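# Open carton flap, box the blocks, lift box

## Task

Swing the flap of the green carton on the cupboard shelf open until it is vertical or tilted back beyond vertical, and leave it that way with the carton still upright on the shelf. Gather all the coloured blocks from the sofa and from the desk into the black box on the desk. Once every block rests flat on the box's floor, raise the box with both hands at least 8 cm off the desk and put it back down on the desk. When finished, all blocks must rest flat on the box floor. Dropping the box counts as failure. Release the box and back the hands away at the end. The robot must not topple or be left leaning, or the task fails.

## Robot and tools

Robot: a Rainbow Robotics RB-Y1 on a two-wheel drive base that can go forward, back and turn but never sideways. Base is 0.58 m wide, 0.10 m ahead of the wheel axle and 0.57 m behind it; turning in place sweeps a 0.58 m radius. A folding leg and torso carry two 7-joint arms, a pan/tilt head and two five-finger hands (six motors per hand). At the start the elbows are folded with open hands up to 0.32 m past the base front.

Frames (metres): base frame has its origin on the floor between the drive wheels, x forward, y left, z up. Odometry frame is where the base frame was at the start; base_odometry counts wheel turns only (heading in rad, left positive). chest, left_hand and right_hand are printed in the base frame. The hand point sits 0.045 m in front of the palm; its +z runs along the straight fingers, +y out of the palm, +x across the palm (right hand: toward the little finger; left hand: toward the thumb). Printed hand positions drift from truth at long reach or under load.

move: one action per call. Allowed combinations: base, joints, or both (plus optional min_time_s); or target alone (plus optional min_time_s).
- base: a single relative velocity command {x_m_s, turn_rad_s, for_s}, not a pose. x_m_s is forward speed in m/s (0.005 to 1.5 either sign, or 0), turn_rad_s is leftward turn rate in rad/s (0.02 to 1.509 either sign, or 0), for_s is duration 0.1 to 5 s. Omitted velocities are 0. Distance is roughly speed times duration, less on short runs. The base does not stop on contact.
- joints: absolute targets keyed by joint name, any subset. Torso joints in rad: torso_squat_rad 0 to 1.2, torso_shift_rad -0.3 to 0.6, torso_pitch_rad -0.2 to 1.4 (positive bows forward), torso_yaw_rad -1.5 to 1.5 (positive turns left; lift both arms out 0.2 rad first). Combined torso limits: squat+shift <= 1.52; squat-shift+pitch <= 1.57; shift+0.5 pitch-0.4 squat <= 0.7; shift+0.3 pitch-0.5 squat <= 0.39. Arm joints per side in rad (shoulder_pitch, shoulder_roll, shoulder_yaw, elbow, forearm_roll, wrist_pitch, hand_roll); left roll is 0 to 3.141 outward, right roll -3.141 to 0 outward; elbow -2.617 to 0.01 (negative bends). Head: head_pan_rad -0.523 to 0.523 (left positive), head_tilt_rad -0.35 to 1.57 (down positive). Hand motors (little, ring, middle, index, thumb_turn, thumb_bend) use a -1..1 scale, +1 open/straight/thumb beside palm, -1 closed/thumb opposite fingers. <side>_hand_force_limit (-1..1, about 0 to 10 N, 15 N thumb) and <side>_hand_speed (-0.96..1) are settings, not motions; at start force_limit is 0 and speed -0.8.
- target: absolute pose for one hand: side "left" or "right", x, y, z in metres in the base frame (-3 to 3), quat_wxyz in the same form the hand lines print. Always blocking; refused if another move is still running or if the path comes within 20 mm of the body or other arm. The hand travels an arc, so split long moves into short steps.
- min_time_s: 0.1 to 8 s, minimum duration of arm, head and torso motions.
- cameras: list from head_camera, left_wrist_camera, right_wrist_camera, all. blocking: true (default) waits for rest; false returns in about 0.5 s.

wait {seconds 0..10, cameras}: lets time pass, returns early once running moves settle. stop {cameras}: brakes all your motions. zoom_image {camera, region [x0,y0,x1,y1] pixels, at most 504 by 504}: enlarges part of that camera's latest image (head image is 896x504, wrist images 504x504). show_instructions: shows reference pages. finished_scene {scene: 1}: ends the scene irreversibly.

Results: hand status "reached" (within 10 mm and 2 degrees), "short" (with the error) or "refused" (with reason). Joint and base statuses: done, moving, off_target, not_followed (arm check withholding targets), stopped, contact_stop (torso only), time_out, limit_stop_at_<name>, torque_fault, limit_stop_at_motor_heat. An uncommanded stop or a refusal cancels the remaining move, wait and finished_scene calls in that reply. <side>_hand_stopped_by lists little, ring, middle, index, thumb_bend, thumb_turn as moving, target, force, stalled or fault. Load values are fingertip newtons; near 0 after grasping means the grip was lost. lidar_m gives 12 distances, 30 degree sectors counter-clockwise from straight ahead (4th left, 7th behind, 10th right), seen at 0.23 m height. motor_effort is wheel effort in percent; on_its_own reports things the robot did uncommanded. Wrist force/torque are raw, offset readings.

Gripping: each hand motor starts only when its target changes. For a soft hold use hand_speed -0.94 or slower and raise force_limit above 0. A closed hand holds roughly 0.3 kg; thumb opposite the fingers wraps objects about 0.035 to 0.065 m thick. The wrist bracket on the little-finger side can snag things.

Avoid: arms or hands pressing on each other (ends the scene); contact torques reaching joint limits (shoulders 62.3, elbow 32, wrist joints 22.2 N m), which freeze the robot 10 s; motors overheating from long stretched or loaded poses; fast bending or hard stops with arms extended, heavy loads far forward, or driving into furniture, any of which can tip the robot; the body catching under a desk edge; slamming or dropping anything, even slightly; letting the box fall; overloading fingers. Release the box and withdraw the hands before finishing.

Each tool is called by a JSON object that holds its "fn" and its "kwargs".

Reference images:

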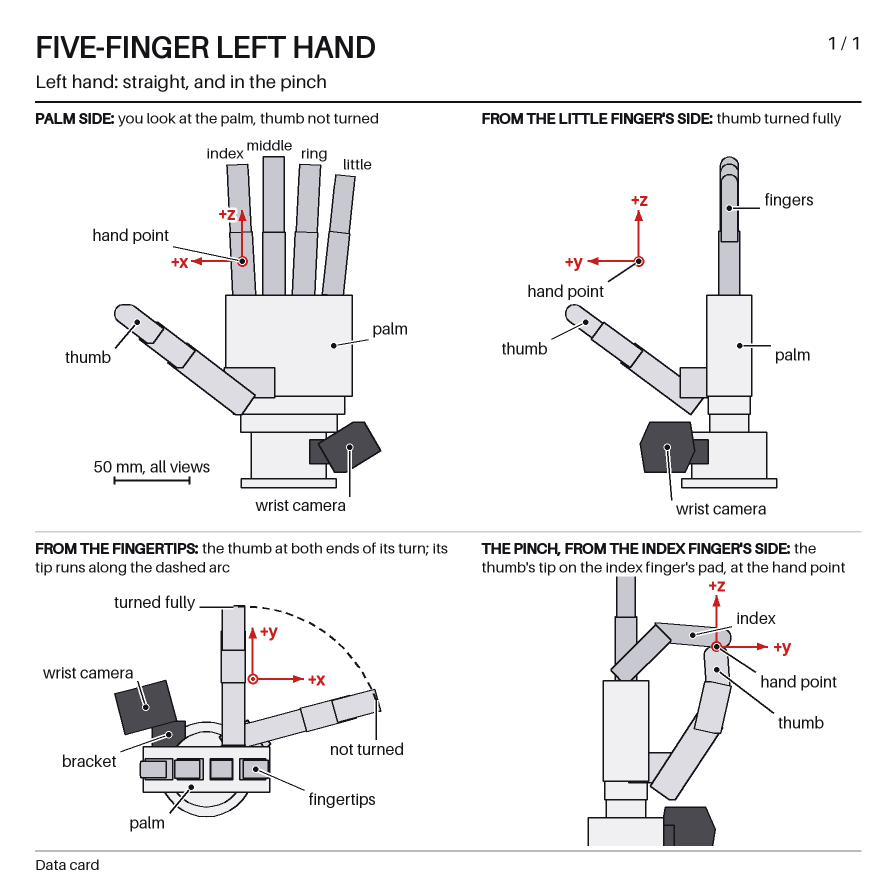

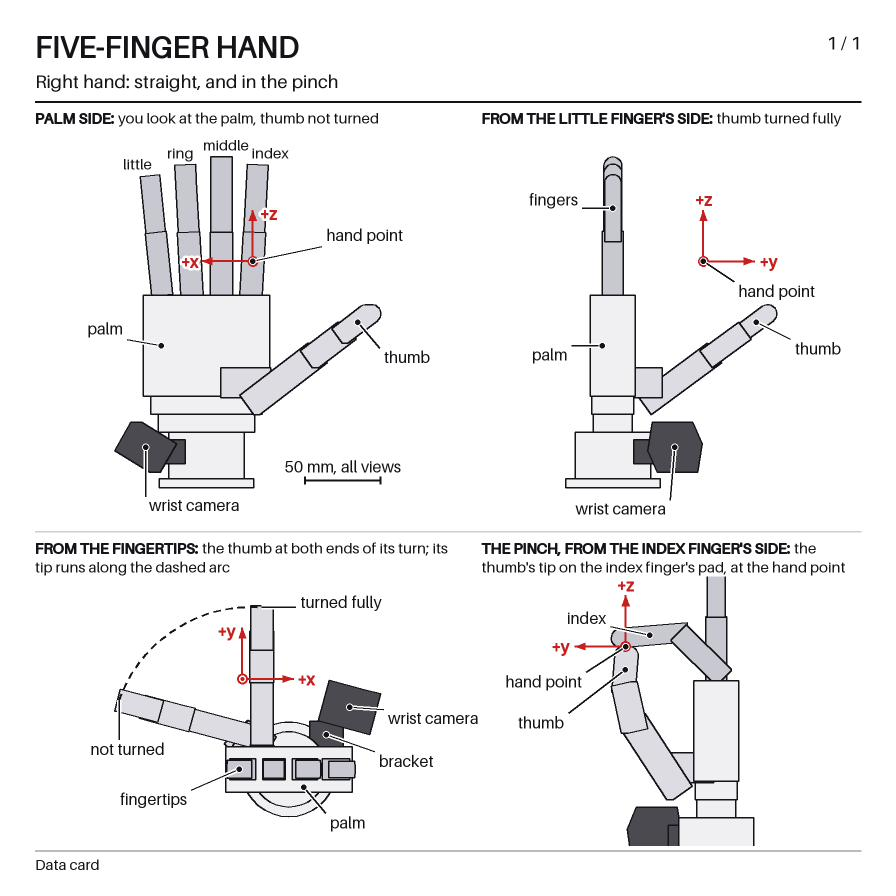

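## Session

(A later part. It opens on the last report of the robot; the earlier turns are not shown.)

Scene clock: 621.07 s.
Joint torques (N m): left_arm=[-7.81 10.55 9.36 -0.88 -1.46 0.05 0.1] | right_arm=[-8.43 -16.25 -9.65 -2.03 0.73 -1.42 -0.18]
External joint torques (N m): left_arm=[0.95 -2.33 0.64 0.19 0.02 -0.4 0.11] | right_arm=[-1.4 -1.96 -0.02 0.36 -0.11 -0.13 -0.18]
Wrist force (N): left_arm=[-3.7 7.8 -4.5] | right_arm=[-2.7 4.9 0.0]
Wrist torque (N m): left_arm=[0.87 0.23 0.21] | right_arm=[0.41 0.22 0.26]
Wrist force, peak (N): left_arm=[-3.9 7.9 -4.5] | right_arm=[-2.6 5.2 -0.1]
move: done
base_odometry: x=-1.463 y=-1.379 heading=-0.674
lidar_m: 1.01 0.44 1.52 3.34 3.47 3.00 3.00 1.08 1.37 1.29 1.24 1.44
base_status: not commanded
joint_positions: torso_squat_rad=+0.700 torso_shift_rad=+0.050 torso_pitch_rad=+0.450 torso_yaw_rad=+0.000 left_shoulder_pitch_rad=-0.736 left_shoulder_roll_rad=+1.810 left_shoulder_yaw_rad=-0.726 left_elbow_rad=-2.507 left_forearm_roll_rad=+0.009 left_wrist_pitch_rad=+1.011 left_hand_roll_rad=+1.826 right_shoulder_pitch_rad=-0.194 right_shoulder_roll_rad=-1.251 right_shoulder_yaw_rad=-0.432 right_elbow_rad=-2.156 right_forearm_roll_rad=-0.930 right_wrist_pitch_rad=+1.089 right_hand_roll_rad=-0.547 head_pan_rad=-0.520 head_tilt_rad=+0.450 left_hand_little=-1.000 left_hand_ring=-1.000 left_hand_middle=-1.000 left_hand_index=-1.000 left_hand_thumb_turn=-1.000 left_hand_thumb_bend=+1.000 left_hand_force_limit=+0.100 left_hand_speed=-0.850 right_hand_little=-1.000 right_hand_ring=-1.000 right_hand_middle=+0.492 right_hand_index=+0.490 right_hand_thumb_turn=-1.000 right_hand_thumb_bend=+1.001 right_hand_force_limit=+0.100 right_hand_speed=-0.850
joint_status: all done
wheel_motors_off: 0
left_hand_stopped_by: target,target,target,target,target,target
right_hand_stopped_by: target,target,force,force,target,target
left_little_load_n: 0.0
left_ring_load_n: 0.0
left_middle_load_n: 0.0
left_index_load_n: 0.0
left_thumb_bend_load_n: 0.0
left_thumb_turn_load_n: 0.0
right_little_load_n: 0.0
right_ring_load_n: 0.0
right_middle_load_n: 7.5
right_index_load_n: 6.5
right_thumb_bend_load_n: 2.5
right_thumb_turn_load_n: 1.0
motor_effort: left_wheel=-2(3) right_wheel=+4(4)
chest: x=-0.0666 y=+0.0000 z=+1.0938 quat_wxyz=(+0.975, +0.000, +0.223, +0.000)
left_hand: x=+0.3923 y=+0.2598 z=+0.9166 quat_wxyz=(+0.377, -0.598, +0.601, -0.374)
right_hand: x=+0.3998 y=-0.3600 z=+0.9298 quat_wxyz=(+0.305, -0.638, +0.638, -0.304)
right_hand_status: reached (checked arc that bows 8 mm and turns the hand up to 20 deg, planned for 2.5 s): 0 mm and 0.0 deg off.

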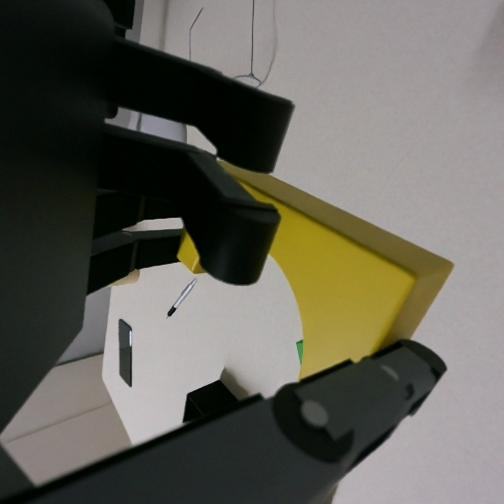

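{"fn": "move", "kwargs": {"joints": {"head_pan_rad":0,"head_tilt_rad":0.6}, "cameras": ["head_camera"]}}

{"fn": "zoom_image", "kwargs": {"camera": "head_camera", "region": [340, 190, 620, 400]}}

Scene clock: 622.87 s.
Joint torques (N m): left_arm=[-7.59 10.69 9.48 -0.94 -1.41 0.16 0.06] | right_arm=[-8.48 -16.18 -9.53 -2.22 0.7 -1.57 -0.11]
External joint torques (N m): left_arm=[1.17 -2.2 0.75 0.13 0.07 -0.29 0.07] | right_arm=[-1.45 -1.89 0.1 0.17 -0.14 -0.28 -0.11]
Wrist force (N): left_arm=[-3.9 7.8 -4.5] | right_arm=[-2.4 4.8 0.2]
Wrist torque (N m): left_arm=[0.87 0.25 0.20] | right_arm=[0.38 0.16 0.27]
Wrist force, peak (N): left_arm=[-3.8 7.9 -4.7] | right_arm=[-2.5 5.2 -0.1]
move: done
base_odometry: x=-1.463 y=-1.379 heading=-0.674
lidar_m: 1.00 0.45 1.53 3.33 3.47 3.01 2.99 1.09 1.36 1.30 1.25 1.43
base_status: not commanded
joint_positions: torso_squat_rad=+0.700 torso_shift_rad=+0.050 torso_pitch_rad=+0.450 torso_yaw_rad=+0.000 left_shoulder_pitch_rad=-0.736 left_shoulder_roll_rad=+1.810 left_shoulder_yaw_rad=-0.726 left_elbow_rad=-2.507 left_forearm_roll_rad=+0.009 left_wrist_pitch_rad=+1.011 left_hand_roll_rad=+1.826 right_shoulder_pitch_rad=-0.194 right_shoulder_roll_rad=-1.251 right_shoulder_yaw_rad=-0.432 right_elbow_rad=-2.156 right_forearm_roll_rad=-0.930 right_wrist_pitch_rad=+1.089 right_hand_roll_rad=-0.547 head_pan_rad=+0.000 head_tilt_rad=+0.600 left_hand_little=-1.000 left_hand_ring=-1.000 left_hand_middle=-1.000 left_hand_index=-1.000 left_hand_thumb_turn=-1.000 left_hand_thumb_bend=+1.000 left_hand_force_limit=+0.100 left_hand_speed=-0.850 right_hand_little=-1.000 right_hand_ring=-1.000 right_hand_middle=+0.492 right_hand_index=+0.490 right_hand_thumb_turn=-1.000 right_hand_thumb_bend=+1.001 right_hand_force_limit=+0.100 right_hand_speed=-0.850
joint_status: all done
wheel_motors_off: 0
left_hand_stopped_by: target,target,target,target,target,target
right_hand_stopped_by: target,target,force,force,target,target
left_little_load_n: 0.0
left_ring_load_n: 0.0
left_middle_load_n: 0.0
left_index_load_n: 0.0
left_thumb_bend_load_n: 0.0
left_thumb_turn_load_n: 0.0
right_little_load_n: 0.0
right_ring_load_n: 0.0
right_middle_load_n: 7.5
right_index_load_n: 6.5
right_thumb_bend_load_n: 2.5
right_thumb_turn_load_n: 1.0
motor_effort: left_wheel=-2(3) right_wheel=+4(4)
chest: x=-0.0666 y=+0.0000 z=+1.0938 quat_wxyz=(+0.975, +0.000, +0.223, +0.000)
left_hand: x=+0.3923 y=+0.2598 z=+0.9166 quat_wxyz=(+0.377, -0.598, +0.601, -0.374)
right_hand: x=+0.3998 y=-0.3600 z=+0.9298 quat_wxyz=(+0.305, -0.638, +0.638, -0.304)

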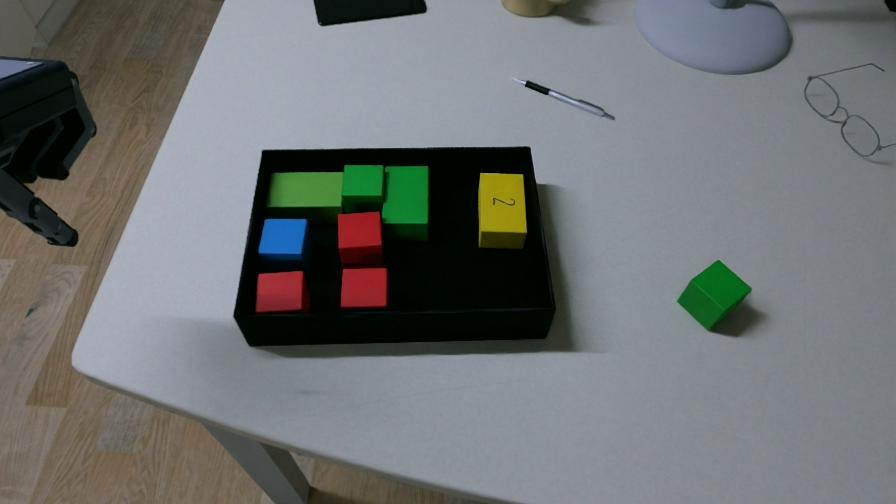

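Scaled by 1.800 from the camera's image (finer frame: 1280x720).

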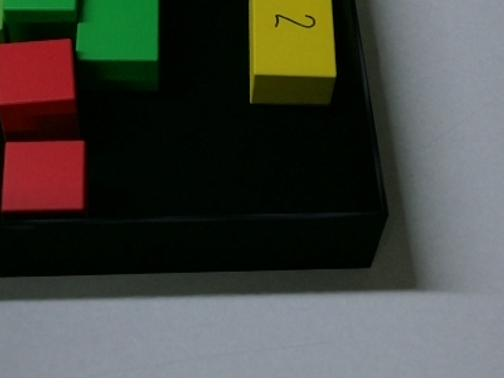

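{"fn": "zoom_image", "kwargs": {"camera": "head_camera", "region": [370, 140, 570, 270]}}

Scaled by 2.520 from the camera's image (finer frame: 1280x720).

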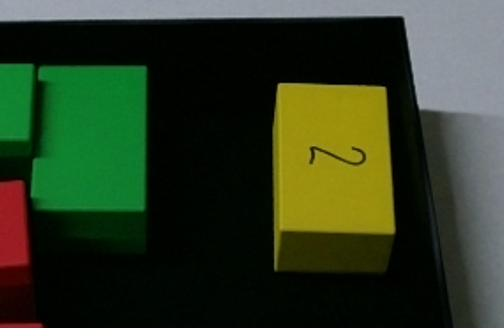

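{"fn": "move", "kwargs": {"target": {"side":"right","x":0.43,"y":-0.15,"z":0.91,"quat_wxyz":[0.3045,-0.638,0.638,-0.3045]}, "min_time_s": 2}}

{"fn": "move", "kwargs": {"target": {"side":"right","x":0.468,"y":0.0,"z":0.87,"quat_wxyz":[0.309,-0.6475,0.6284,-0.2999]}, "min_time_s": 2, "cameras": ["right_wrist_camera","head_camera"]}}

Scene clock: 628.50 s.
Joint torques (N m): left_arm=[-7.79 10.52 9.66 -0.97 -1.59 0.13 0.09] | right_arm=[-15.32 -7.66 -8.79 -5.4 1.38 -0.54 -0.36]
External joint torques (N m): left_arm=[0.97 -2.37 0.94 0.1 -0.11 -0.32 0.1] | right_arm=[-1.25 1 -0.44 -1.82 0 0.26 -0.36]
Wrist force (N): left_arm=[-3.8 7.7 -4.6] | right_arm=[-2.1 4.6 -0.1]
Wrist torque (N m): left_arm=[0.85 0.23 0.21] | right_arm=[0.36 0.05 0.14]
Wrist force, peak (N): left_arm=[-3.9 7.9 -4.5] | right_arm=[-2.6 5.4 0.0]
move: done
base_odometry: x=-1.463 y=-1.379 heading=-0.674
lidar_m: 0.98 0.44 1.53 3.34 3.48 2.99 3.00 1.08 1.36 1.29 1.24 1.43
base_status: not commanded
joint_positions: torso_squat_rad=+0.700 torso_shift_rad=+0.050 torso_pitch_rad=+0.450 torso_yaw_rad=+0.000 left_shoulder_pitch_rad=-0.736 left_shoulder_roll_rad=+1.810 left_shoulder_yaw_rad=-0.726 left_elbow_rad=-2.507 left_forearm_roll_rad=+0.009 left_wrist_pitch_rad=+1.011 left_hand_roll_rad=+1.826 right_shoulder_pitch_rad=-1.016 right_shoulder_roll_rad=-0.968 right_shoulder_yaw_rad=+0.440 right_elbow_rad=-2.237 right_forearm_roll_rad=-0.423 right_wrist_pitch_rad=+1.575 right_hand_roll_rad=-1.027 head_pan_rad=+0.000 head_tilt_rad=+0.600 left_hand_little=-1.000 left_hand_ring=-1.000 left_hand_middle=-1.000 left_hand_index=-1.000 left_hand_thumb_turn=-1.000 left_hand_thumb_bend=+1.000 left_hand_force_limit=+0.100 left_hand_speed=-0.850 right_hand_little=-1.000 right_hand_ring=-1.000 right_hand_middle=+0.492 right_hand_index=+0.490 right_hand_thumb_turn=-1.000 right_hand_thumb_bend=+1.001 right_hand_force_limit=+0.100 right_hand_speed=-0.850
joint_status: all done
wheel_motors_off: 0
left_hand_stopped_by: target,target,target,target,target,target
right_hand_stopped_by: target,target,force,force,target,target
left_little_load_n: 0.0
left_ring_load_n: 0.0
left_middle_load_n: 0.0
left_index_load_n: 0.0
left_thumb_bend_load_n: 0.0
left_thumb_turn_load_n: 0.0
right_little_load_n: 0.0
right_ring_load_n: 0.0
right_middle_load_n: 7.5
right_index_load_n: 6.5
right_thumb_bend_load_n: 2.5
right_thumb_turn_load_n: 1.0
motor_effort: left_wheel=-2(3) right_wheel=+4(4)
chest: x=-0.0666 y=+0.0000 z=+1.0938 quat_wxyz=(+0.975, +0.000, +0.223, +0.000)
left_hand: x=+0.3923 y=+0.2598 z=+0.9166 quat_wxyz=(+0.377, -0.598, +0.601, -0.374)
right_hand: x=+0.4298 y=-0.1502 z=+0.9101 quat_wxyz=(+0.305, -0.638, +0.638, -0.304)
right_hand_status: reached (checked arc that bows 29 mm and turns the hand up to 5 deg, planned for 2.0 s): 0 mm and 0.1 deg off.
pictures: none

Scene clock: 630.83 s.
Joint torques (N m): left_arm=[-7.54 10.7 9.82 -0.85 -1.48 0.06 0.05] | right_arm=[-19.75 -2.83 -7.53 -5.58 1.54 -0.67 -0.52]
External joint torques (N m): left_arm=[1.22 -2.18 1.1 0.22 0 -0.39 0.06] | right_arm=[-1.44 1.03 0.13 -0.36 0.12 0.05 -0.52]
Wrist force (N): left_arm=[-3.6 7.8 -4.7] | right_arm=[-1.9 5.1 0.0]
Wrist torque (N m): left_arm=[0.86 0.19 0.21] | right_arm=[0.40 0.06 0.15]
Wrist force, peak (N): left_arm=[-3.8 7.9 -4.7] | right_arm=[-2.5 5.3 -0.3]
move: done
base_odometry: x=-1.463 y=-1.379 heading=-0.674
lidar_m: 1.01 0.44 1.54 3.33 3.47 3.00 2.98 1.07 1.35 1.30 1.23 1.44
base_status: not commanded
joint_positions: torso_squat_rad=+0.700 torso_shift_rad=+0.050 torso_pitch_rad=+0.450 torso_yaw_rad=+0.000 left_shoulder_pitch_rad=-0.736 left_shoulder_roll_rad=+1.810 left_shoulder_yaw_rad=-0.726 left_elbow_rad=-2.507 left_forearm_roll_rad=+0.009 left_wrist_pitch_rad=+1.011 left_hand_roll_rad=+1.826 right_shoulder_pitch_rad=-1.296 right_shoulder_roll_rad=-0.519 right_shoulder_yaw_rad=+0.731 right_elbow_rad=-1.806 right_forearm_roll_rad=-0.156 right_wrist_pitch_rad=+1.574 right_hand_roll_rad=-1.075 head_pan_rad=+0.000 head_tilt_rad=+0.600 left_hand_little=-1.000 left_hand_ring=-1.000 left_hand_middle=-1.000 left_hand_index=-1.000 left_hand_thumb_turn=-1.000 left_hand_thumb_bend=+1.000 left_hand_force_limit=+0.100 left_hand_speed=-0.850 right_hand_little=-1.000 right_hand_ring=-1.000 right_hand_middle=+0.492 right_hand_index=+0.490 right_hand_thumb_turn=-1.000 right_hand_thumb_bend=+1.001 right_hand_force_limit=+0.100 right_hand_speed=-0.850
joint_status: all done
wheel_motors_off: 0
left_hand_stopped_by: target,target,target,target,target,target
right_hand_stopped_by: target,target,force,force,target,target
left_little_load_n: 0.0
left_ring_load_n: 0.0
left_middle_load_n: 0.0
left_index_load_n: 0.0
left_thumb_bend_load_n: 0.0
left_thumb_turn_load_n: 0.0
right_little_load_n: 0.0
right_ring_load_n: 0.0
right_middle_load_n: 7.5
right_index_load_n: 6.5
right_thumb_bend_load_n: 2.5
right_thumb_turn_load_n: 1.0
motor_effort: left_wheel=-2(3) right_wheel=+4(4)
chest: x=-0.0666 y=+0.0000 z=+1.0938 quat_wxyz=(+0.975, +0.000, +0.223, +0.000)
left_hand: x=+0.3923 y=+0.2598 z=+0.9166 quat_wxyz=(+0.377, -0.598, +0.601, -0.374)
right_hand: x=+0.4671 y=-0.0006 z=+0.8701 quat_wxyz=(+0.309, -0.648, +0.628, -0.300)
right_hand_status: reached (checked arc that bows 13 mm and turns the hand up to 3 deg, planned for 2.0 s): 1 mm and 0.0 deg off.
pictures: head_camera, right_wrist_camera

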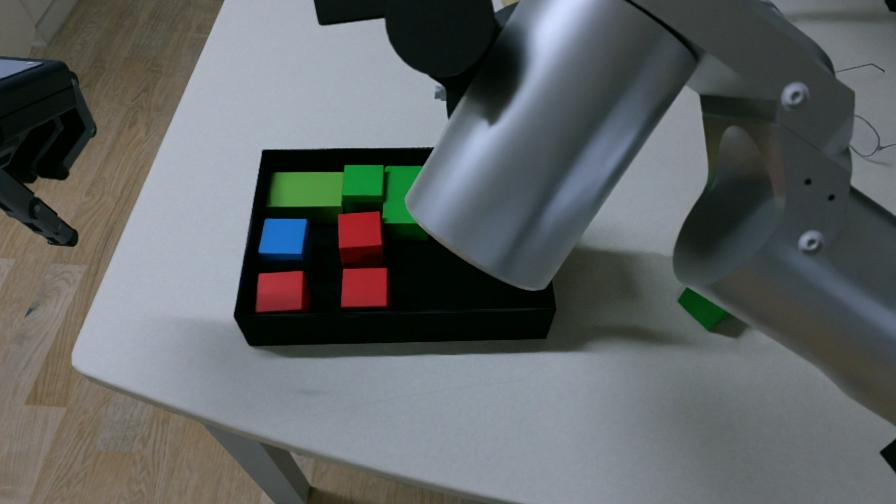

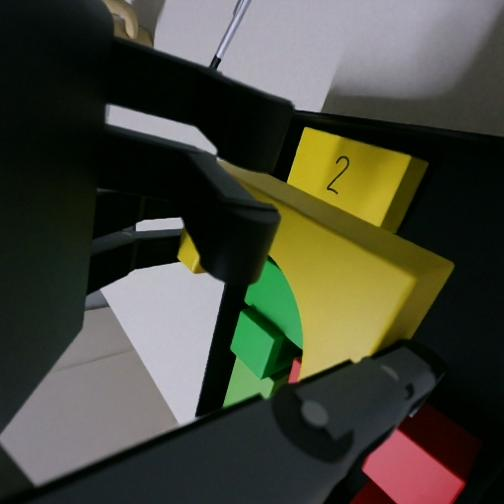

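{"fn": "move", "kwargs": {"target": {"side":"right","x":0.477,"y":0.021,"z":0.86,"quat_wxyz":[0.309,-0.6475,0.6284,-0.2999]}, "min_time_s": 1.5, "cameras": ["head_camera","right_wrist_camera"]}}

Scene clock: 636.20 s.
Joint torques (N m): left_arm=[-7.99 10.76 9.68 -1.05 -1.41 0.19 0.05] | right_arm=[-20.65 -1.9 -7.05 -5.77 1.68 -0.87 -0.4]
External joint torques (N m): left_arm=[0.77 -2.13 0.95 0.02 0.07 -0.26 0.06] | right_arm=[-1.74 1.45 0.41 -0.33 0.25 -0.15 -0.41]
Wrist force (N): left_arm=[-3.7 7.6 -4.5] | right_arm=[-1.7 4.9 0.0]
Wrist torque (N m): left_arm=[0.83 0.23 0.22] | right_arm=[0.40 0.01 0.16]
Wrist force, peak (N): left_arm=[-3.8 7.8 -4.7] | right_arm=[-2.4 5.0 0.1]
move: done
base_odometry: x=-1.463 y=-1.379 heading=-0.674
lidar_m: 1.00 0.44 1.53 3.35 3.49 3.02 2.99 1.06 1.36 1.29 1.23 1.45
base_status: not commanded
joint_positions: torso_squat_rad=+0.700 torso_shift_rad=+0.050 torso_pitch_rad=+0.450 torso_yaw_rad=+0.000 left_shoulder_pitch_rad=-0.736 left_shoulder_roll_rad=+1.810 left_shoulder_yaw_rad=-0.726 left_elbow_rad=-2.507 left_forearm_roll_rad=+0.009 left_wrist_pitch_rad=+1.011 left_hand_roll_rad=+1.826 right_shoulder_pitch_rad=-1.331 right_shoulder_roll_rad=-0.452 right_shoulder_yaw_rad=+0.758 right_elbow_rad=-1.691 right_forearm_roll_rad=-0.126 right_wrist_pitch_rad=+1.529 right_hand_roll_rad=-1.086 head_pan_rad=+0.000 head_tilt_rad=+0.600 left_hand_little=-1.000 left_hand_ring=-1.000 left_hand_middle=-1.000 left_hand_index=-1.000 left_hand_thumb_turn=-1.000 left_hand_thumb_bend=+1.000 left_hand_force_limit=+0.100 left_hand_speed=-0.850 right_hand_little=-1.000 right_hand_ring=-1.000 right_hand_middle=+0.492 right_hand_index=+0.490 right_hand_thumb_turn=-1.000 right_hand_thumb_bend=+1.001 right_hand_force_limit=+0.100 right_hand_speed=-0.850
joint_status: all done
wheel_motors_off: 0
left_hand_stopped_by: target,target,target,target,target,target
right_hand_stopped_by: target,target,force,force,target,target
left_little_load_n: 0.0
left_ring_load_n: 0.0
left_middle_load_n: 0.0
left_index_load_n: 0.5
left_thumb_bend_load_n: 0.0
left_thumb_turn_load_n: 0.0
right_little_load_n: 0.0
right_ring_load_n: 0.0
right_middle_load_n: 7.5
right_index_load_n: 6.5
right_thumb_bend_load_n: 2.5
right_thumb_turn_load_n: 1.0
motor_effort: left_wheel=-2(3) right_wheel=+4(4)
chest: x=-0.0666 y=+0.0000 z=+1.0938 quat_wxyz=(+0.975, +0.000, +0.223, +0.000)
left_hand: x=+0.3923 y=+0.2598 z=+0.9166 quat_wxyz=(+0.377, -0.598, +0.601, -0.374)
right_hand: x=+0.4768 y=+0.0206 z=+0.8598 quat_wxyz=(+0.309, -0.648, +0.629, -0.300)
right_hand_status: reached (checked arc that bows 4 mm and turns the hand up to 1 deg, planned for 1.5 s): 0 mm and 0.0 deg off.

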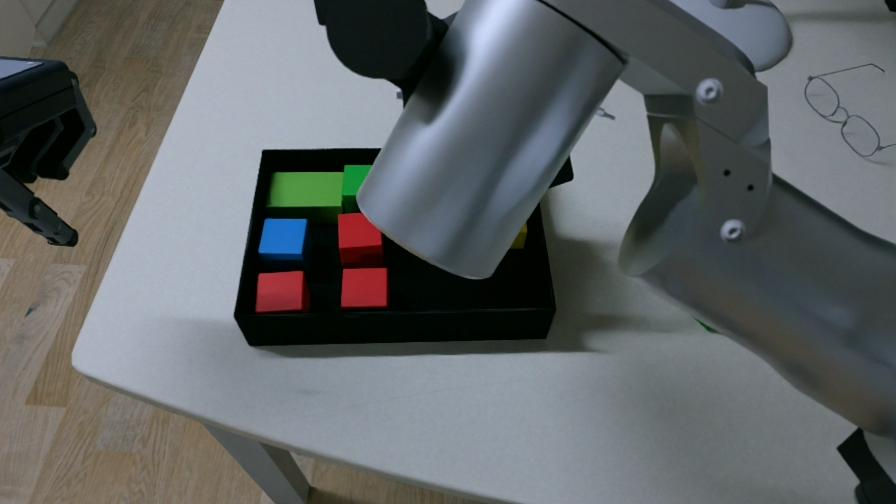

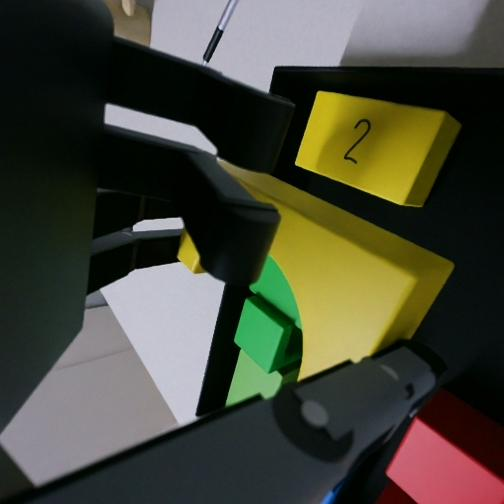

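{"fn": "zoom_image", "kwargs": {"camera": "right_wrist_camera", "region": [200, 60, 480, 340]}}

{"fn": "zoom_image", "kwargs": {"camera": "right_wrist_camera", "region": [180, 240, 480, 504]}}

Scaled by 1.800 from the camera's image (finer frame: 720x720).

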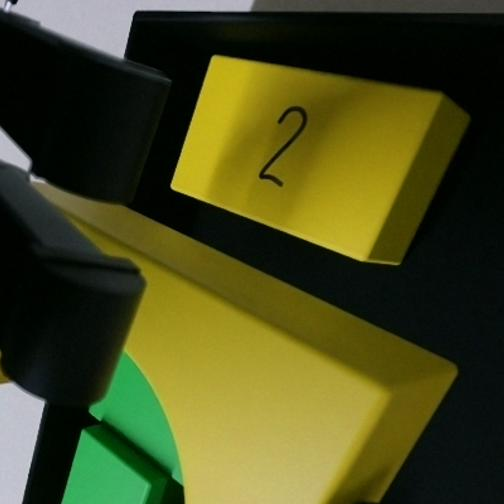

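Scaled by 1.680 from the camera's image (finer frame: 720x720).

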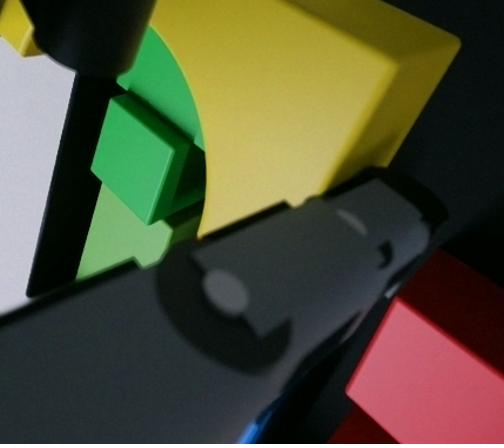

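{"fn": "zoom_image", "kwargs": {"camera": "right_wrist_camera", "region": [210, 140, 350, 280]}}

{"fn": "zoom_image", "kwargs": {"camera": "right_wrist_camera", "region": [340, 180, 480, 320]}}

Scaled by 3.600 from the camera's image (finer frame: 720x720).

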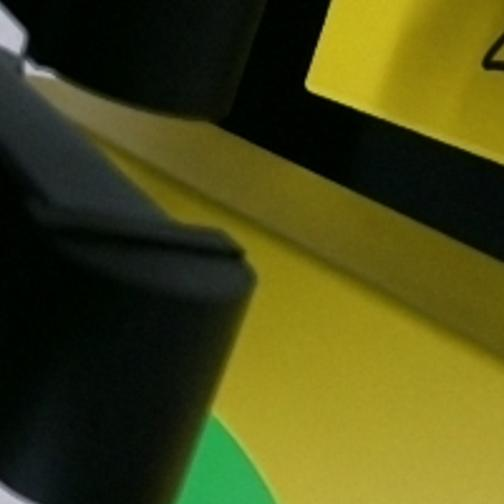

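Scaled by 3.600 from the camera's image (finer frame: 720x720).

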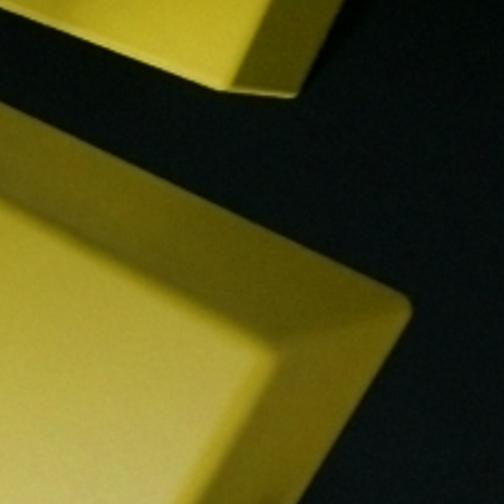

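{"fn": "move", "kwargs": {"target": {"side":"right","x":0.477,"y":0.0223,"z":0.825,"quat_wxyz":[0.3118,-0.6533,0.6224,-0.2971]}, "min_time_s": 1.5, "cameras": ["right_wrist_camera"]}}

{"fn": "zoom_image", "kwargs": {"camera": "right_wrist_camera", "region": [200, 60, 480, 340]}}

Scene clock: 642.30 s.
Joint torques (N m): left_arm=[-7.61 10.23 9.73 -0.82 -1.47 0.11 0.09] | right_arm=[-17.68 -1.69 -7.05 -6 1.69 -0.81 -0.48]
External joint torques (N m): left_arm=[1.15 -2.66 1.01 0.25 0.01 -0.34 0.1] | right_arm=[0.94 1.36 0.31 -0.22 0.26 -0.13 -0.49]
Wrist force (N): left_arm=[-3.7 7.8 -4.5] | right_arm=[-2.1 4.9 0.0]
Wrist torque (N m): left_arm=[0.85 0.21 0.22] | right_arm=[0.36 0.09 0.14]
Wrist force, peak (N): left_arm=[-3.9 8.0 -4.5] | right_arm=[-2.0 5.3 -0.2]
move: done
base_odometry: x=-1.463 y=-1.379 heading=-0.674
lidar_m: 0.99 0.44 1.54 3.33 3.47 3.01 3.00 1.08 1.36 1.29 1.25 1.44
base_status: not commanded
joint_positions: torso_squat_rad=+0.700 torso_shift_rad=+0.050 torso_pitch_rad=+0.450 torso_yaw_rad=+0.000 left_shoulder_pitch_rad=-0.736 left_shoulder_roll_rad=+1.810 left_shoulder_yaw_rad=-0.726 left_elbow_rad=-2.507 left_forearm_roll_rad=+0.009 left_wrist_pitch_rad=+1.011 left_hand_roll_rad=+1.826 right_shoulder_pitch_rad=-1.277 right_shoulder_roll_rad=-0.446 right_shoulder_yaw_rad=+0.799 right_elbow_rad=-1.643 right_forearm_roll_rad=-0.083 right_wrist_pitch_rad=+1.431 right_hand_roll_rad=-1.107 head_pan_rad=+0.000 head_tilt_rad=+0.600 left_hand_little=-1.000 left_hand_ring=-1.000 left_hand_middle=-1.000 left_hand_index=-1.000 left_hand_thumb_turn=-1.000 left_hand_thumb_bend=+1.000 left_hand_force_limit=+0.100 left_hand_speed=-0.850 right_hand_little=-1.000 right_hand_ring=-1.000 right_hand_middle=+0.492 right_hand_index=+0.490 right_hand_thumb_turn=-1.000 right_hand_thumb_bend=+1.001 right_hand_force_limit=+0.100 right_hand_speed=-0.850
joint_status: all done
wheel_motors_off: 0
left_hand_stopped_by: target,target,target,target,target,target
right_hand_stopped_by: target,target,force,force,target,target
left_little_load_n: 0.0
left_ring_load_n: 0.0
left_middle_load_n: 0.0
left_index_load_n: 0.0
left_thumb_bend_load_n: 0.0
left_thumb_turn_load_n: 0.0
right_little_load_n: 0.0
right_ring_load_n: 0.0
right_middle_load_n: 7.5
right_index_load_n: 6.5
right_thumb_bend_load_n: 2.5
right_thumb_turn_load_n: 1.0
motor_effort: left_wheel=-2(3) right_wheel=+4(4)
chest: x=-0.0666 y=+0.0000 z=+1.0938 quat_wxyz=(+0.975, +0.000, +0.223, +0.000)
left_hand: x=+0.3923 y=+0.2598 z=+0.9166 quat_wxyz=(+0.377, -0.598, +0.601, -0.374)
right_hand: x=+0.4769 y=+0.0220 z=+0.8252 quat_wxyz=(+0.312, -0.653, +0.623, -0.297)
right_hand_status: reached (checked arc that bows 1 mm and turns the hand up to 1 deg, planned for 1.5 s): 0 mm and 0.0 deg off.

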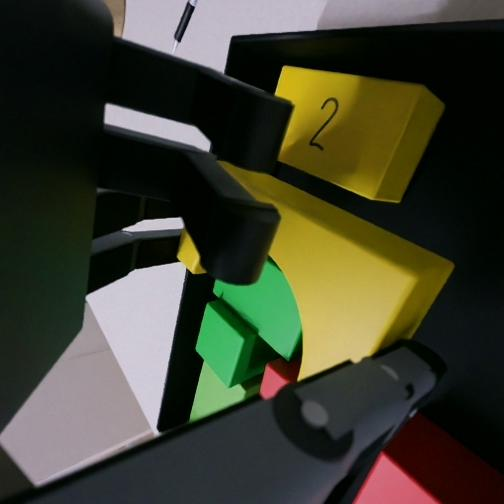

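Scaled by 1.800 from the camera's image (finer frame: 720x720).

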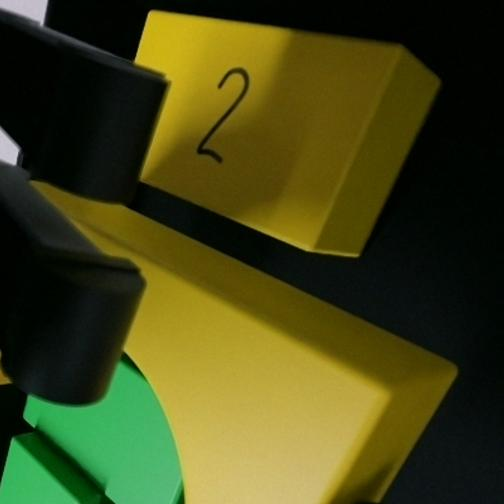

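{"fn": "move", "kwargs": {"target": {"side":"right","x":0.477,"y":0.0213,"z":0.806,"quat_wxyz":[0.3118,-0.6533,0.6224,-0.2971]}, "min_time_s": 1.5, "cameras": ["right_wrist_camera"]}}

{"fn": "zoom_image", "kwargs": {"camera": "right_wrist_camera", "region": [150, 60, 430, 400]}}

Scene clock: 646.33 s.
Joint torques (N m): left_arm=[-7.59 10.46 9.46 -0.94 -1.44 0.17 0.04] | right_arm=[-17.42 -1.31 -6.61 -6.28 1.68 -0.86 -0.59]
External joint torques (N m): left_arm=[1.17 -2.42 0.73 0.13 0.04 -0.28 0.05] | right_arm=[1.04 1.57 0.65 -0.35 0.25 -0.2 -0.59]
Wrist force (N): left_arm=[-3.8 7.8 -4.7] | right_arm=[-2.1 4.8 -0.1]
Wrist torque (N m): left_arm=[0.88 0.23 0.21] | right_arm=[0.35 0.09 0.14]
Wrist force, peak (N): left_arm=[-3.9 7.8 -4.7] | right_arm=[-2.2 5.2 0.0]
move: done
base_odometry: x=-1.463 y=-1.379 heading=-0.674
lidar_m: 1.01 0.44 1.52 3.35 3.47 2.98 3.00 1.08 1.35 1.30 1.25 1.44
base_status: not commanded
joint_positions: torso_squat_rad=+0.700 torso_shift_rad=+0.050 torso_pitch_rad=+0.450 torso_yaw_rad=+0.000 left_shoulder_pitch_rad=-0.736 left_shoulder_roll_rad=+1.810 left_shoulder_yaw_rad=-0.726 left_elbow_rad=-2.507 left_forearm_roll_rad=+0.009 left_wrist_pitch_rad=+1.011 left_hand_roll_rad=+1.826 right_shoulder_pitch_rad=-1.251 right_shoulder_roll_rad=-0.440 right_shoulder_yaw_rad=+0.820 right_elbow_rad=-1.610 right_forearm_roll_rad=-0.055 right_wrist_pitch_rad=+1.383 right_hand_roll_rad=-1.126 head_pan_rad=+0.000 head_tilt_rad=+0.600 left_hand_little=-1.000 left_hand_ring=-1.000 left_hand_middle=-1.000 left_hand_index=-1.000 left_hand_thumb_turn=-1.000 left_hand_thumb_bend=+1.000 left_hand_force_limit=+0.100 left_hand_speed=-0.850 right_hand_little=-1.000 right_hand_ring=-1.000 right_hand_middle=+0.492 right_hand_index=+0.490 right_hand_thumb_turn=-1.000 right_hand_thumb_bend=+1.001 right_hand_force_limit=+0.100 right_hand_speed=-0.850
joint_status: all done
wheel_motors_off: 0
left_hand_stopped_by: target,target,target,target,target,target
right_hand_stopped_by: target,target,force,force,target,target
left_little_load_n: 0.0
left_ring_load_n: 0.0
left_middle_load_n: 0.0
left_index_load_n: 0.0
left_thumb_bend_load_n: 0.0
left_thumb_turn_load_n: 0.0
right_little_load_n: 0.5
right_ring_load_n: 0.0
right_middle_load_n: 7.5
right_index_load_n: 6.5
right_thumb_bend_load_n: 2.5
right_thumb_turn_load_n: 1.0
motor_effort: left_wheel=-2(3) right_wheel=+4(4)
chest: x=-0.0666 y=+0.0000 z=+1.0938 quat_wxyz=(+0.975, +0.000, +0.223, +0.000)
left_hand: x=+0.3923 y=+0.2598 z=+0.9166 quat_wxyz=(+0.377, -0.598, +0.601, -0.374)
right_hand: x=+0.4771 y=+0.0211 z=+0.8061 quat_wxyz=(+0.312, -0.653, +0.623, -0.297)
right_hand_status: reached (checked arc that bows 1 mm and turns the hand up to 0 deg, planned for 1.5 s): 0 mm and 0.0 deg off.

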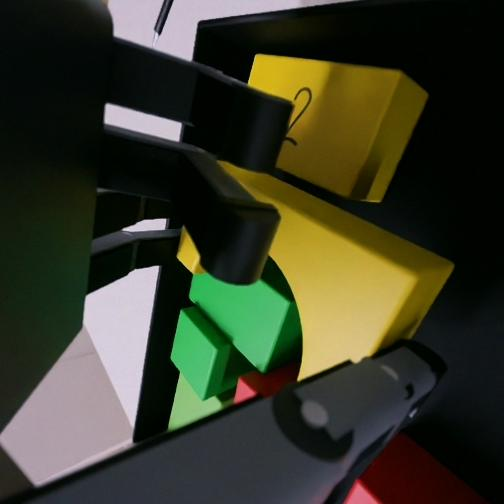

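Scaled by 1.482 from the camera's image (finer frame: 720x720).

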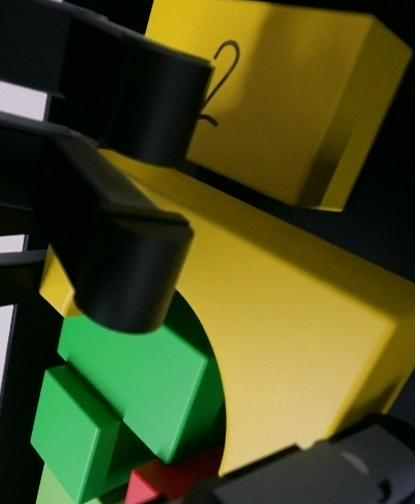

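{"fn": "move", "kwargs": {"target": {"side":"right","x":0.477,"y":0.0213,"z":0.79,"quat_wxyz":[0.3118,-0.6533,0.6224,-0.2971]}, "min_time_s": 1.5, "cameras": ["right_wrist_camera"]}}

{"fn": "move", "kwargs": {"target": {"side":"right","x":0.477,"y":0.0213,"z":0.778,"quat_wxyz":[0.3118,-0.6533,0.6224,-0.2971]}, "min_time_s": 1.5, "cameras": ["right_wrist_camera"]}}

Scene clock: 649.10 s.
Joint torques (N m): left_arm=[-7.61 10.7 9.86 -0.98 -1.43 0.11 0.1] | right_arm=[-17.29 -1.2 -6.67 -6.4 1.71 -0.87 -0.55]
External joint torques (N m): left_arm=[1.14 -2.19 1.14 0.09 0.05 -0.34 0.1] | right_arm=[1.05 1.51 0.47 -0.36 0.27 -0.23 -0.55]
Wrist force (N): left_arm=[-3.7 7.7 -4.6] | right_arm=[-2.2 4.7 -0.2]
Wrist torque (N m): left_arm=[0.86 0.21 0.22] | right_arm=[0.34 0.12 0.13]
Wrist force, peak (N): left_arm=[-3.8 7.9 -4.6] | right_arm=[-2.2 5.3 0.2]
move: done
base_odometry: x=-1.463 y=-1.379 heading=-0.674
lidar_m: 1.00 0.44 1.54 3.34 3.46 2.99 2.99 1.09 1.36 1.30 1.24 1.44
base_status: not commanded
joint_positions: torso_squat_rad=+0.700 torso_shift_rad=+0.050 torso_pitch_rad=+0.450 torso_yaw_rad=+0.000 left_shoulder_pitch_rad=-0.736 left_shoulder_roll_rad=+1.810 left_shoulder_yaw_rad=-0.726 left_elbow_rad=-2.507 left_forearm_roll_rad=+0.009 left_wrist_pitch_rad=+1.011 left_hand_roll_rad=+1.826 right_shoulder_pitch_rad=-1.231 right_shoulder_roll_rad=-0.431 right_shoulder_yaw_rad=+0.838 right_elbow_rad=-1.576 right_forearm_roll_rad=-0.031 right_wrist_pitch_rad=+1.342 right_hand_roll_rad=-1.144 head_pan_rad=+0.000 head_tilt_rad=+0.600 left_hand_little=-1.000 left_hand_ring=-1.000 left_hand_middle=-1.000 left_hand_index=-1.000 left_hand_thumb_turn=-1.000 left_hand_thumb_bend=+1.000 left_hand_force_limit=+0.100 left_hand_speed=-0.850 right_hand_little=-1.000 right_hand_ring=-1.000 right_hand_middle=+0.492 right_hand_index=+0.490 right_hand_thumb_turn=-1.000 right_hand_thumb_bend=+1.001 right_hand_force_limit=+0.100 right_hand_speed=-0.850
joint_status: all done
wheel_motors_off: 0
left_hand_stopped_by: target,target,target,target,target,target
right_hand_stopped_by: target,target,force,force,target,target
left_little_load_n: 0.0
left_ring_load_n: 0.0
left_middle_load_n: 0.0
left_index_load_n: 0.0
left_thumb_bend_load_n: 0.0
left_thumb_turn_load_n: 0.0
right_little_load_n: 0.0
right_ring_load_n: 0.0
right_middle_load_n: 7.5
right_index_load_n: 6.5
right_thumb_bend_load_n: 2.5
right_thumb_turn_load_n: 1.0
motor_effort: left_wheel=-2(3) right_wheel=+4(4)
chest: x=-0.0666 y=+0.0000 z=+1.0938 quat_wxyz=(+0.975, +0.000, +0.223, +0.000)
left_hand: x=+0.3923 y=+0.2598 z=+0.9166 quat_wxyz=(+0.377, -0.598, +0.601, -0.374)
right_hand: x=+0.4771 y=+0.0211 z=+0.7901 quat_wxyz=(+0.312, -0.653, +0.623, -0.297)
right_hand_status: reached (checked arc that bows 1 mm and turns the hand up to 0 deg, planned for 1.5 s): 0 mm and 0.0 deg off.

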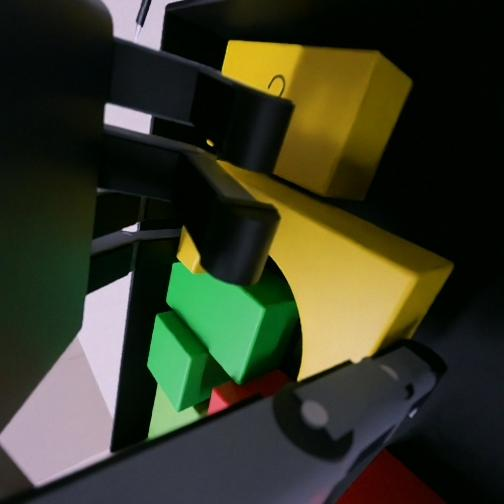

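Scene clock: 650.93 s.
Joint torques (N m): left_arm=[-7.62 10.7 9.73 -1 -1.44 0.06 0.04] | right_arm=[-17.22 -0.82 -6.41 -6.53 1.59 -0.82 -0.57]
External joint torques (N m): left_arm=[1.14 -2.18 1 0.07 0.04 -0.39 0.05] | right_arm=[1.01 1.77 0.64 -0.41 0.16 -0.2 -0.57]
Wrist force (N): left_arm=[-3.7 7.6 -4.5] | right_arm=[-2.0 4.8 0.0]
Wrist torque (N m): left_arm=[0.83 0.22 0.22] | right_arm=[0.33 0.07 0.15]
Wrist force, peak (N): left_arm=[-3.8 7.8 -4.6] | right_arm=[-2.3 5.1 0.0]
move: done
base_odometry: x=-1.463 y=-1.379 heading=-0.674
lidar_m: 1.00 0.44 1.54 3.35 3.49 3.01 2.97 1.09 1.36 1.30 1.25 1.43
base_status: not commanded
joint_positions: torso_squat_rad=+0.700 torso_shift_rad=+0.050 torso_pitch_rad=+0.450 torso_yaw_rad=+0.000 left_shoulder_pitch_rad=-0.736 left_shoulder_roll_rad=+1.810 left_shoulder_yaw_rad=-0.726 left_elbow_rad=-2.507 left_forearm_roll_rad=+0.009 left_wrist_pitch_rad=+1.011 left_hand_roll_rad=+1.826 right_shoulder_pitch_rad=-1.217 right_shoulder_roll_rad=-0.425 right_shoulder_yaw_rad=+0.850 right_elbow_rad=-1.554 right_forearm_roll_rad=-0.013 right_wrist_pitch_rad=+1.313 right_hand_roll_rad=-1.157 head_pan_rad=+0.000 head_tilt_rad=+0.600 left_hand_little=-1.000 left_hand_ring=-1.000 left_hand_middle=-1.000 left_hand_index=-1.000 left_hand_thumb_turn=-1.000 left_hand_thumb_bend=+1.000 left_hand_force_limit=+0.100 left_hand_speed=-0.850 right_hand_little=-1.000 right_hand_ring=-1.000 right_hand_middle=+0.492 right_hand_index=+0.490 right_hand_thumb_turn=-1.000 right_hand_thumb_bend=+1.001 right_hand_force_limit=+0.100 right_hand_speed=-0.850
joint_status: all done
wheel_motors_off: 0
left_hand_stopped_by: target,target,target,target,target,target
right_hand_stopped_by: target,target,force,force,target,target
left_little_load_n: 0.0
left_ring_load_n: 0.0
left_middle_load_n: 0.0
left_index_load_n: 0.0
left_thumb_bend_load_n: 0.0
left_thumb_turn_load_n: 0.0
right_little_load_n: 0.0
right_ring_load_n: 0.0
right_middle_load_n: 7.5
right_index_load_n: 6.5
right_thumb_bend_load_n: 2.5
right_thumb_turn_load_n: 1.0
motor_effort: left_wheel=-2(3) right_wheel=+4(4)
chest: x=-0.0666 y=+0.0000 z=+1.0938 quat_wxyz=(+0.975, +0.000, +0.223, +0.000)
left_hand: x=+0.3923 y=+0.2598 z=+0.9166 quat_wxyz=(+0.377, -0.598, +0.601, -0.374)
right_hand: x=+0.4764 y=+0.0208 z=+0.7785 quat_wxyz=(+0.312, -0.654, +0.622, -0.297)
right_hand_status: reached (checked arc that bows 1 mm and turns the hand up to 0 deg, planned for 1.5 s): 1 mm and 0.0 deg off.

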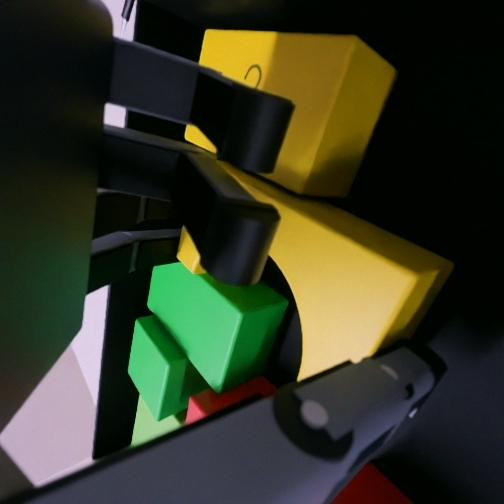

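{"fn": "move", "kwargs": {"target": {"side":"right","x":0.477,"y":0.0213,"z":0.772,"quat_wxyz":[0.3118,-0.6533,0.6224,-0.2971]}, "min_time_s": 1}}

{"fn": "move", "kwargs": {"target": {"side":"right","x":0.477,"y":0.0213,"z":0.7695,"quat_wxyz":[0.3118,-0.6533,0.6224,-0.2971]}, "min_time_s": 1, "cameras": ["right_wrist_camera"]}}

Scene clock: 653.23 s.
Joint torques (N m): left_arm=[-7.72 10.7 9.58 -1 -1.49 0.06 0.05] | right_arm=[-16.91 -1 -6.82 -6.57 1.57 -0.83 -0.46]
External joint torques (N m): left_arm=[1.04 -2.19 0.86 0.07 0 -0.39 0.06] | right_arm=[1.29 1.52 0.17 -0.42 0.14 -0.22 -0.47]
Wrist force (N): left_arm=[-3.7 7.7 -4.5] | right_arm=[-2.2 4.8 -0.1]
Wrist torque (N m): left_arm=[0.85 0.22 0.22] | right_arm=[0.35 0.11 0.15]
Wrist force, peak (N): left_arm=[-3.8 7.8 -4.6] | right_arm=[-2.2 4.9 -0.2]
move: done
base_odometry: x=-1.463 y=-1.379 heading=-0.674
lidar_m: 1.00 0.44 1.52 3.33 3.47 3.00 2.98 1.08 1.35 1.29 1.25 1.43
base_status: not commanded
joint_positions: torso_squat_rad=+0.700 torso_shift_rad=+0.050 torso_pitch_rad=+0.450 torso_yaw_rad=+0.000 left_shoulder_pitch_rad=-0.736 left_shoulder_roll_rad=+1.810 left_shoulder_yaw_rad=-0.726 left_elbow_rad=-2.507 left_forearm_roll_rad=+0.009 left_wrist_pitch_rad=+1.011 left_hand_roll_rad=+1.826 right_shoulder_pitch_rad=-1.211 right_shoulder_roll_rad=-0.419 right_shoulder_yaw_rad=+0.856 right_elbow_rad=-1.536 right_forearm_roll_rad=-0.003 right_wrist_pitch_rad=+1.295 right_hand_roll_rad=-1.164 head_pan_rad=+0.000 head_tilt_rad=+0.600 left_hand_little=-1.000 left_hand_ring=-1.000 left_hand_middle=-1.000 left_hand_index=-1.000 left_hand_thumb_turn=-1.000 left_hand_thumb_bend=+1.000 left_hand_force_limit=+0.100 left_hand_speed=-0.850 right_hand_little=-1.000 right_hand_ring=-1.000 right_hand_middle=+0.492 right_hand_index=+0.490 right_hand_thumb_turn=-1.000 right_hand_thumb_bend=+1.001 right_hand_force_limit=+0.100 right_hand_speed=-0.850
joint_status: all done
wheel_motors_off: 0
left_hand_stopped_by: target,target,target,target,target,target
right_hand_stopped_by: target,target,force,force,target,target
left_little_load_n: 0.0
left_ring_load_n: 0.0
left_middle_load_n: 0.0
left_index_load_n: 0.0
left_thumb_bend_load_n: 0.0
left_thumb_turn_load_n: 0.0
right_little_load_n: 0.0
right_ring_load_n: 0.0
right_middle_load_n: 8.0
right_index_load_n: 6.5
right_thumb_bend_load_n: 2.5
right_thumb_turn_load_n: 1.0
motor_effort: left_wheel=-2(3) right_wheel=+4(4)
chest: x=-0.0666 y=+0.0000 z=+1.0938 quat_wxyz=(+0.975, +0.000, +0.223, +0.000)
left_hand: x=+0.3923 y=+0.2598 z=+0.9166 quat_wxyz=(+0.377, -0.598, +0.601, -0.374)
right_hand: x=+0.4769 y=+0.0210 z=+0.7722 quat_wxyz=(+0.312, -0.653, +0.623, -0.297)
right_hand_status: reached (checked arc that bows 1 mm and turns the hand up to 0 deg, planned for 1.0 s): 0 mm and 0.0 deg off.
pictures: none

Scene clock: 654.57 s.
Joint torques (N m): left_arm=[-7.69 10.55 9.48 -1.08 -1.48 0.18 0.2] | right_arm=[-16.37 -0.6 -6.18 -6.28 1.36 -0.75 -0.47]
External joint torques (N m): left_arm=[1.07 -2.34 0.76 -0.01 0 -0.27 0.21] | right_arm=[1.83 1.89 0.78 -0.12 -0.07 -0.14 -0.48]
Wrist force (N): left_arm=[-3.7 7.7 -4.5] | right_arm=[-1.8 3.6 -1.4]
Wrist torque (N m): left_arm=[0.85 0.23 0.22] | right_arm=[0.43 0.14 0.13]
Wrist force, peak (N): left_arm=[-3.8 7.8 -4.6] | right_arm=[-2.3 5.0 -0.1]
move: done
base_odometry: x=-1.463 y=-1.379 heading=-0.674
lidar_m: 0.99 0.45 1.53 3.34 3.48 3.00 2.98 1.08 1.35 1.30 1.25 1.44
base_status: not commanded
joint_positions: torso_squat_rad=+0.700 torso_shift_rad=+0.050 torso_pitch_rad=+0.450 torso_yaw_rad=+0.000 left_shoulder_pitch_rad=-0.736 left_shoulder_roll_rad=+1.810 left_shoulder_yaw_rad=-0.726 left_elbow_rad=-2.507 left_forearm_roll_rad=+0.009 left_wrist_pitch_rad=+1.011 left_hand_roll_rad=+1.826 right_shoulder_pitch_rad=-1.209 right_shoulder_roll_rad=-0.417 right_shoulder_yaw_rad=+0.859 right_elbow_rad=-1.528 right_forearm_roll_rad=+0.001 right_wrist_pitch_rad=+1.288 right_hand_roll_rad=-1.167 head_pan_rad=+0.000 head_tilt_rad=+0.600 left_hand_little=-1.000 left_hand_ring=-1.000 left_hand_middle=-1.000 left_hand_index=-1.000 left_hand_thumb_turn=-1.000 left_hand_thumb_bend=+1.000 left_hand_force_limit=+0.100 left_hand_speed=-0.850 right_hand_little=-1.000 right_hand_ring=-1.000 right_hand_middle=+0.492 right_hand_index=+0.490 right_hand_thumb_turn=-1.000 right_hand_thumb_bend=+1.001 right_hand_force_limit=+0.100 right_hand_speed=-0.850
joint_status: all done
wheel_motors_off: 0
left_hand_stopped_by: target,target,target,target,target,target
right_hand_stopped_by: target,target,force,force,target,target
left_little_load_n: 0.0
left_ring_load_n: 0.0
left_middle_load_n: 0.0
left_index_load_n: 0.0
left_thumb_bend_load_n: 0.0
left_thumb_turn_load_n: 0.0
right_little_load_n: 0.0
right_ring_load_n: 0.0
right_middle_load_n: 8.0
right_index_load_n: 6.5
right_thumb_bend_load_n: 3.0
right_thumb_turn_load_n: 1.0
motor_effort: left_wheel=-2(3) right_wheel=+4(4)
chest: x=-0.0666 y=+0.0000 z=+1.0938 quat_wxyz=(+0.975, +0.000, +0.223, +0.000)
left_hand: x=+0.3923 y=+0.2598 z=+0.9166 quat_wxyz=(+0.377, -0.598, +0.601, -0.374)
right_hand: x=+0.4772 y=+0.0211 z=+0.7697 quat_wxyz=(+0.312, -0.653, +0.623, -0.297)
right_hand_status: reached (checked arc that bows 0 mm and turns the hand up to 0 deg, planned for 1.0 s): 0 mm and 0.0 deg off.

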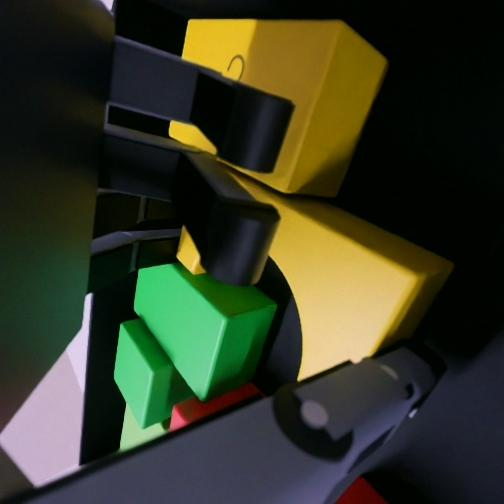

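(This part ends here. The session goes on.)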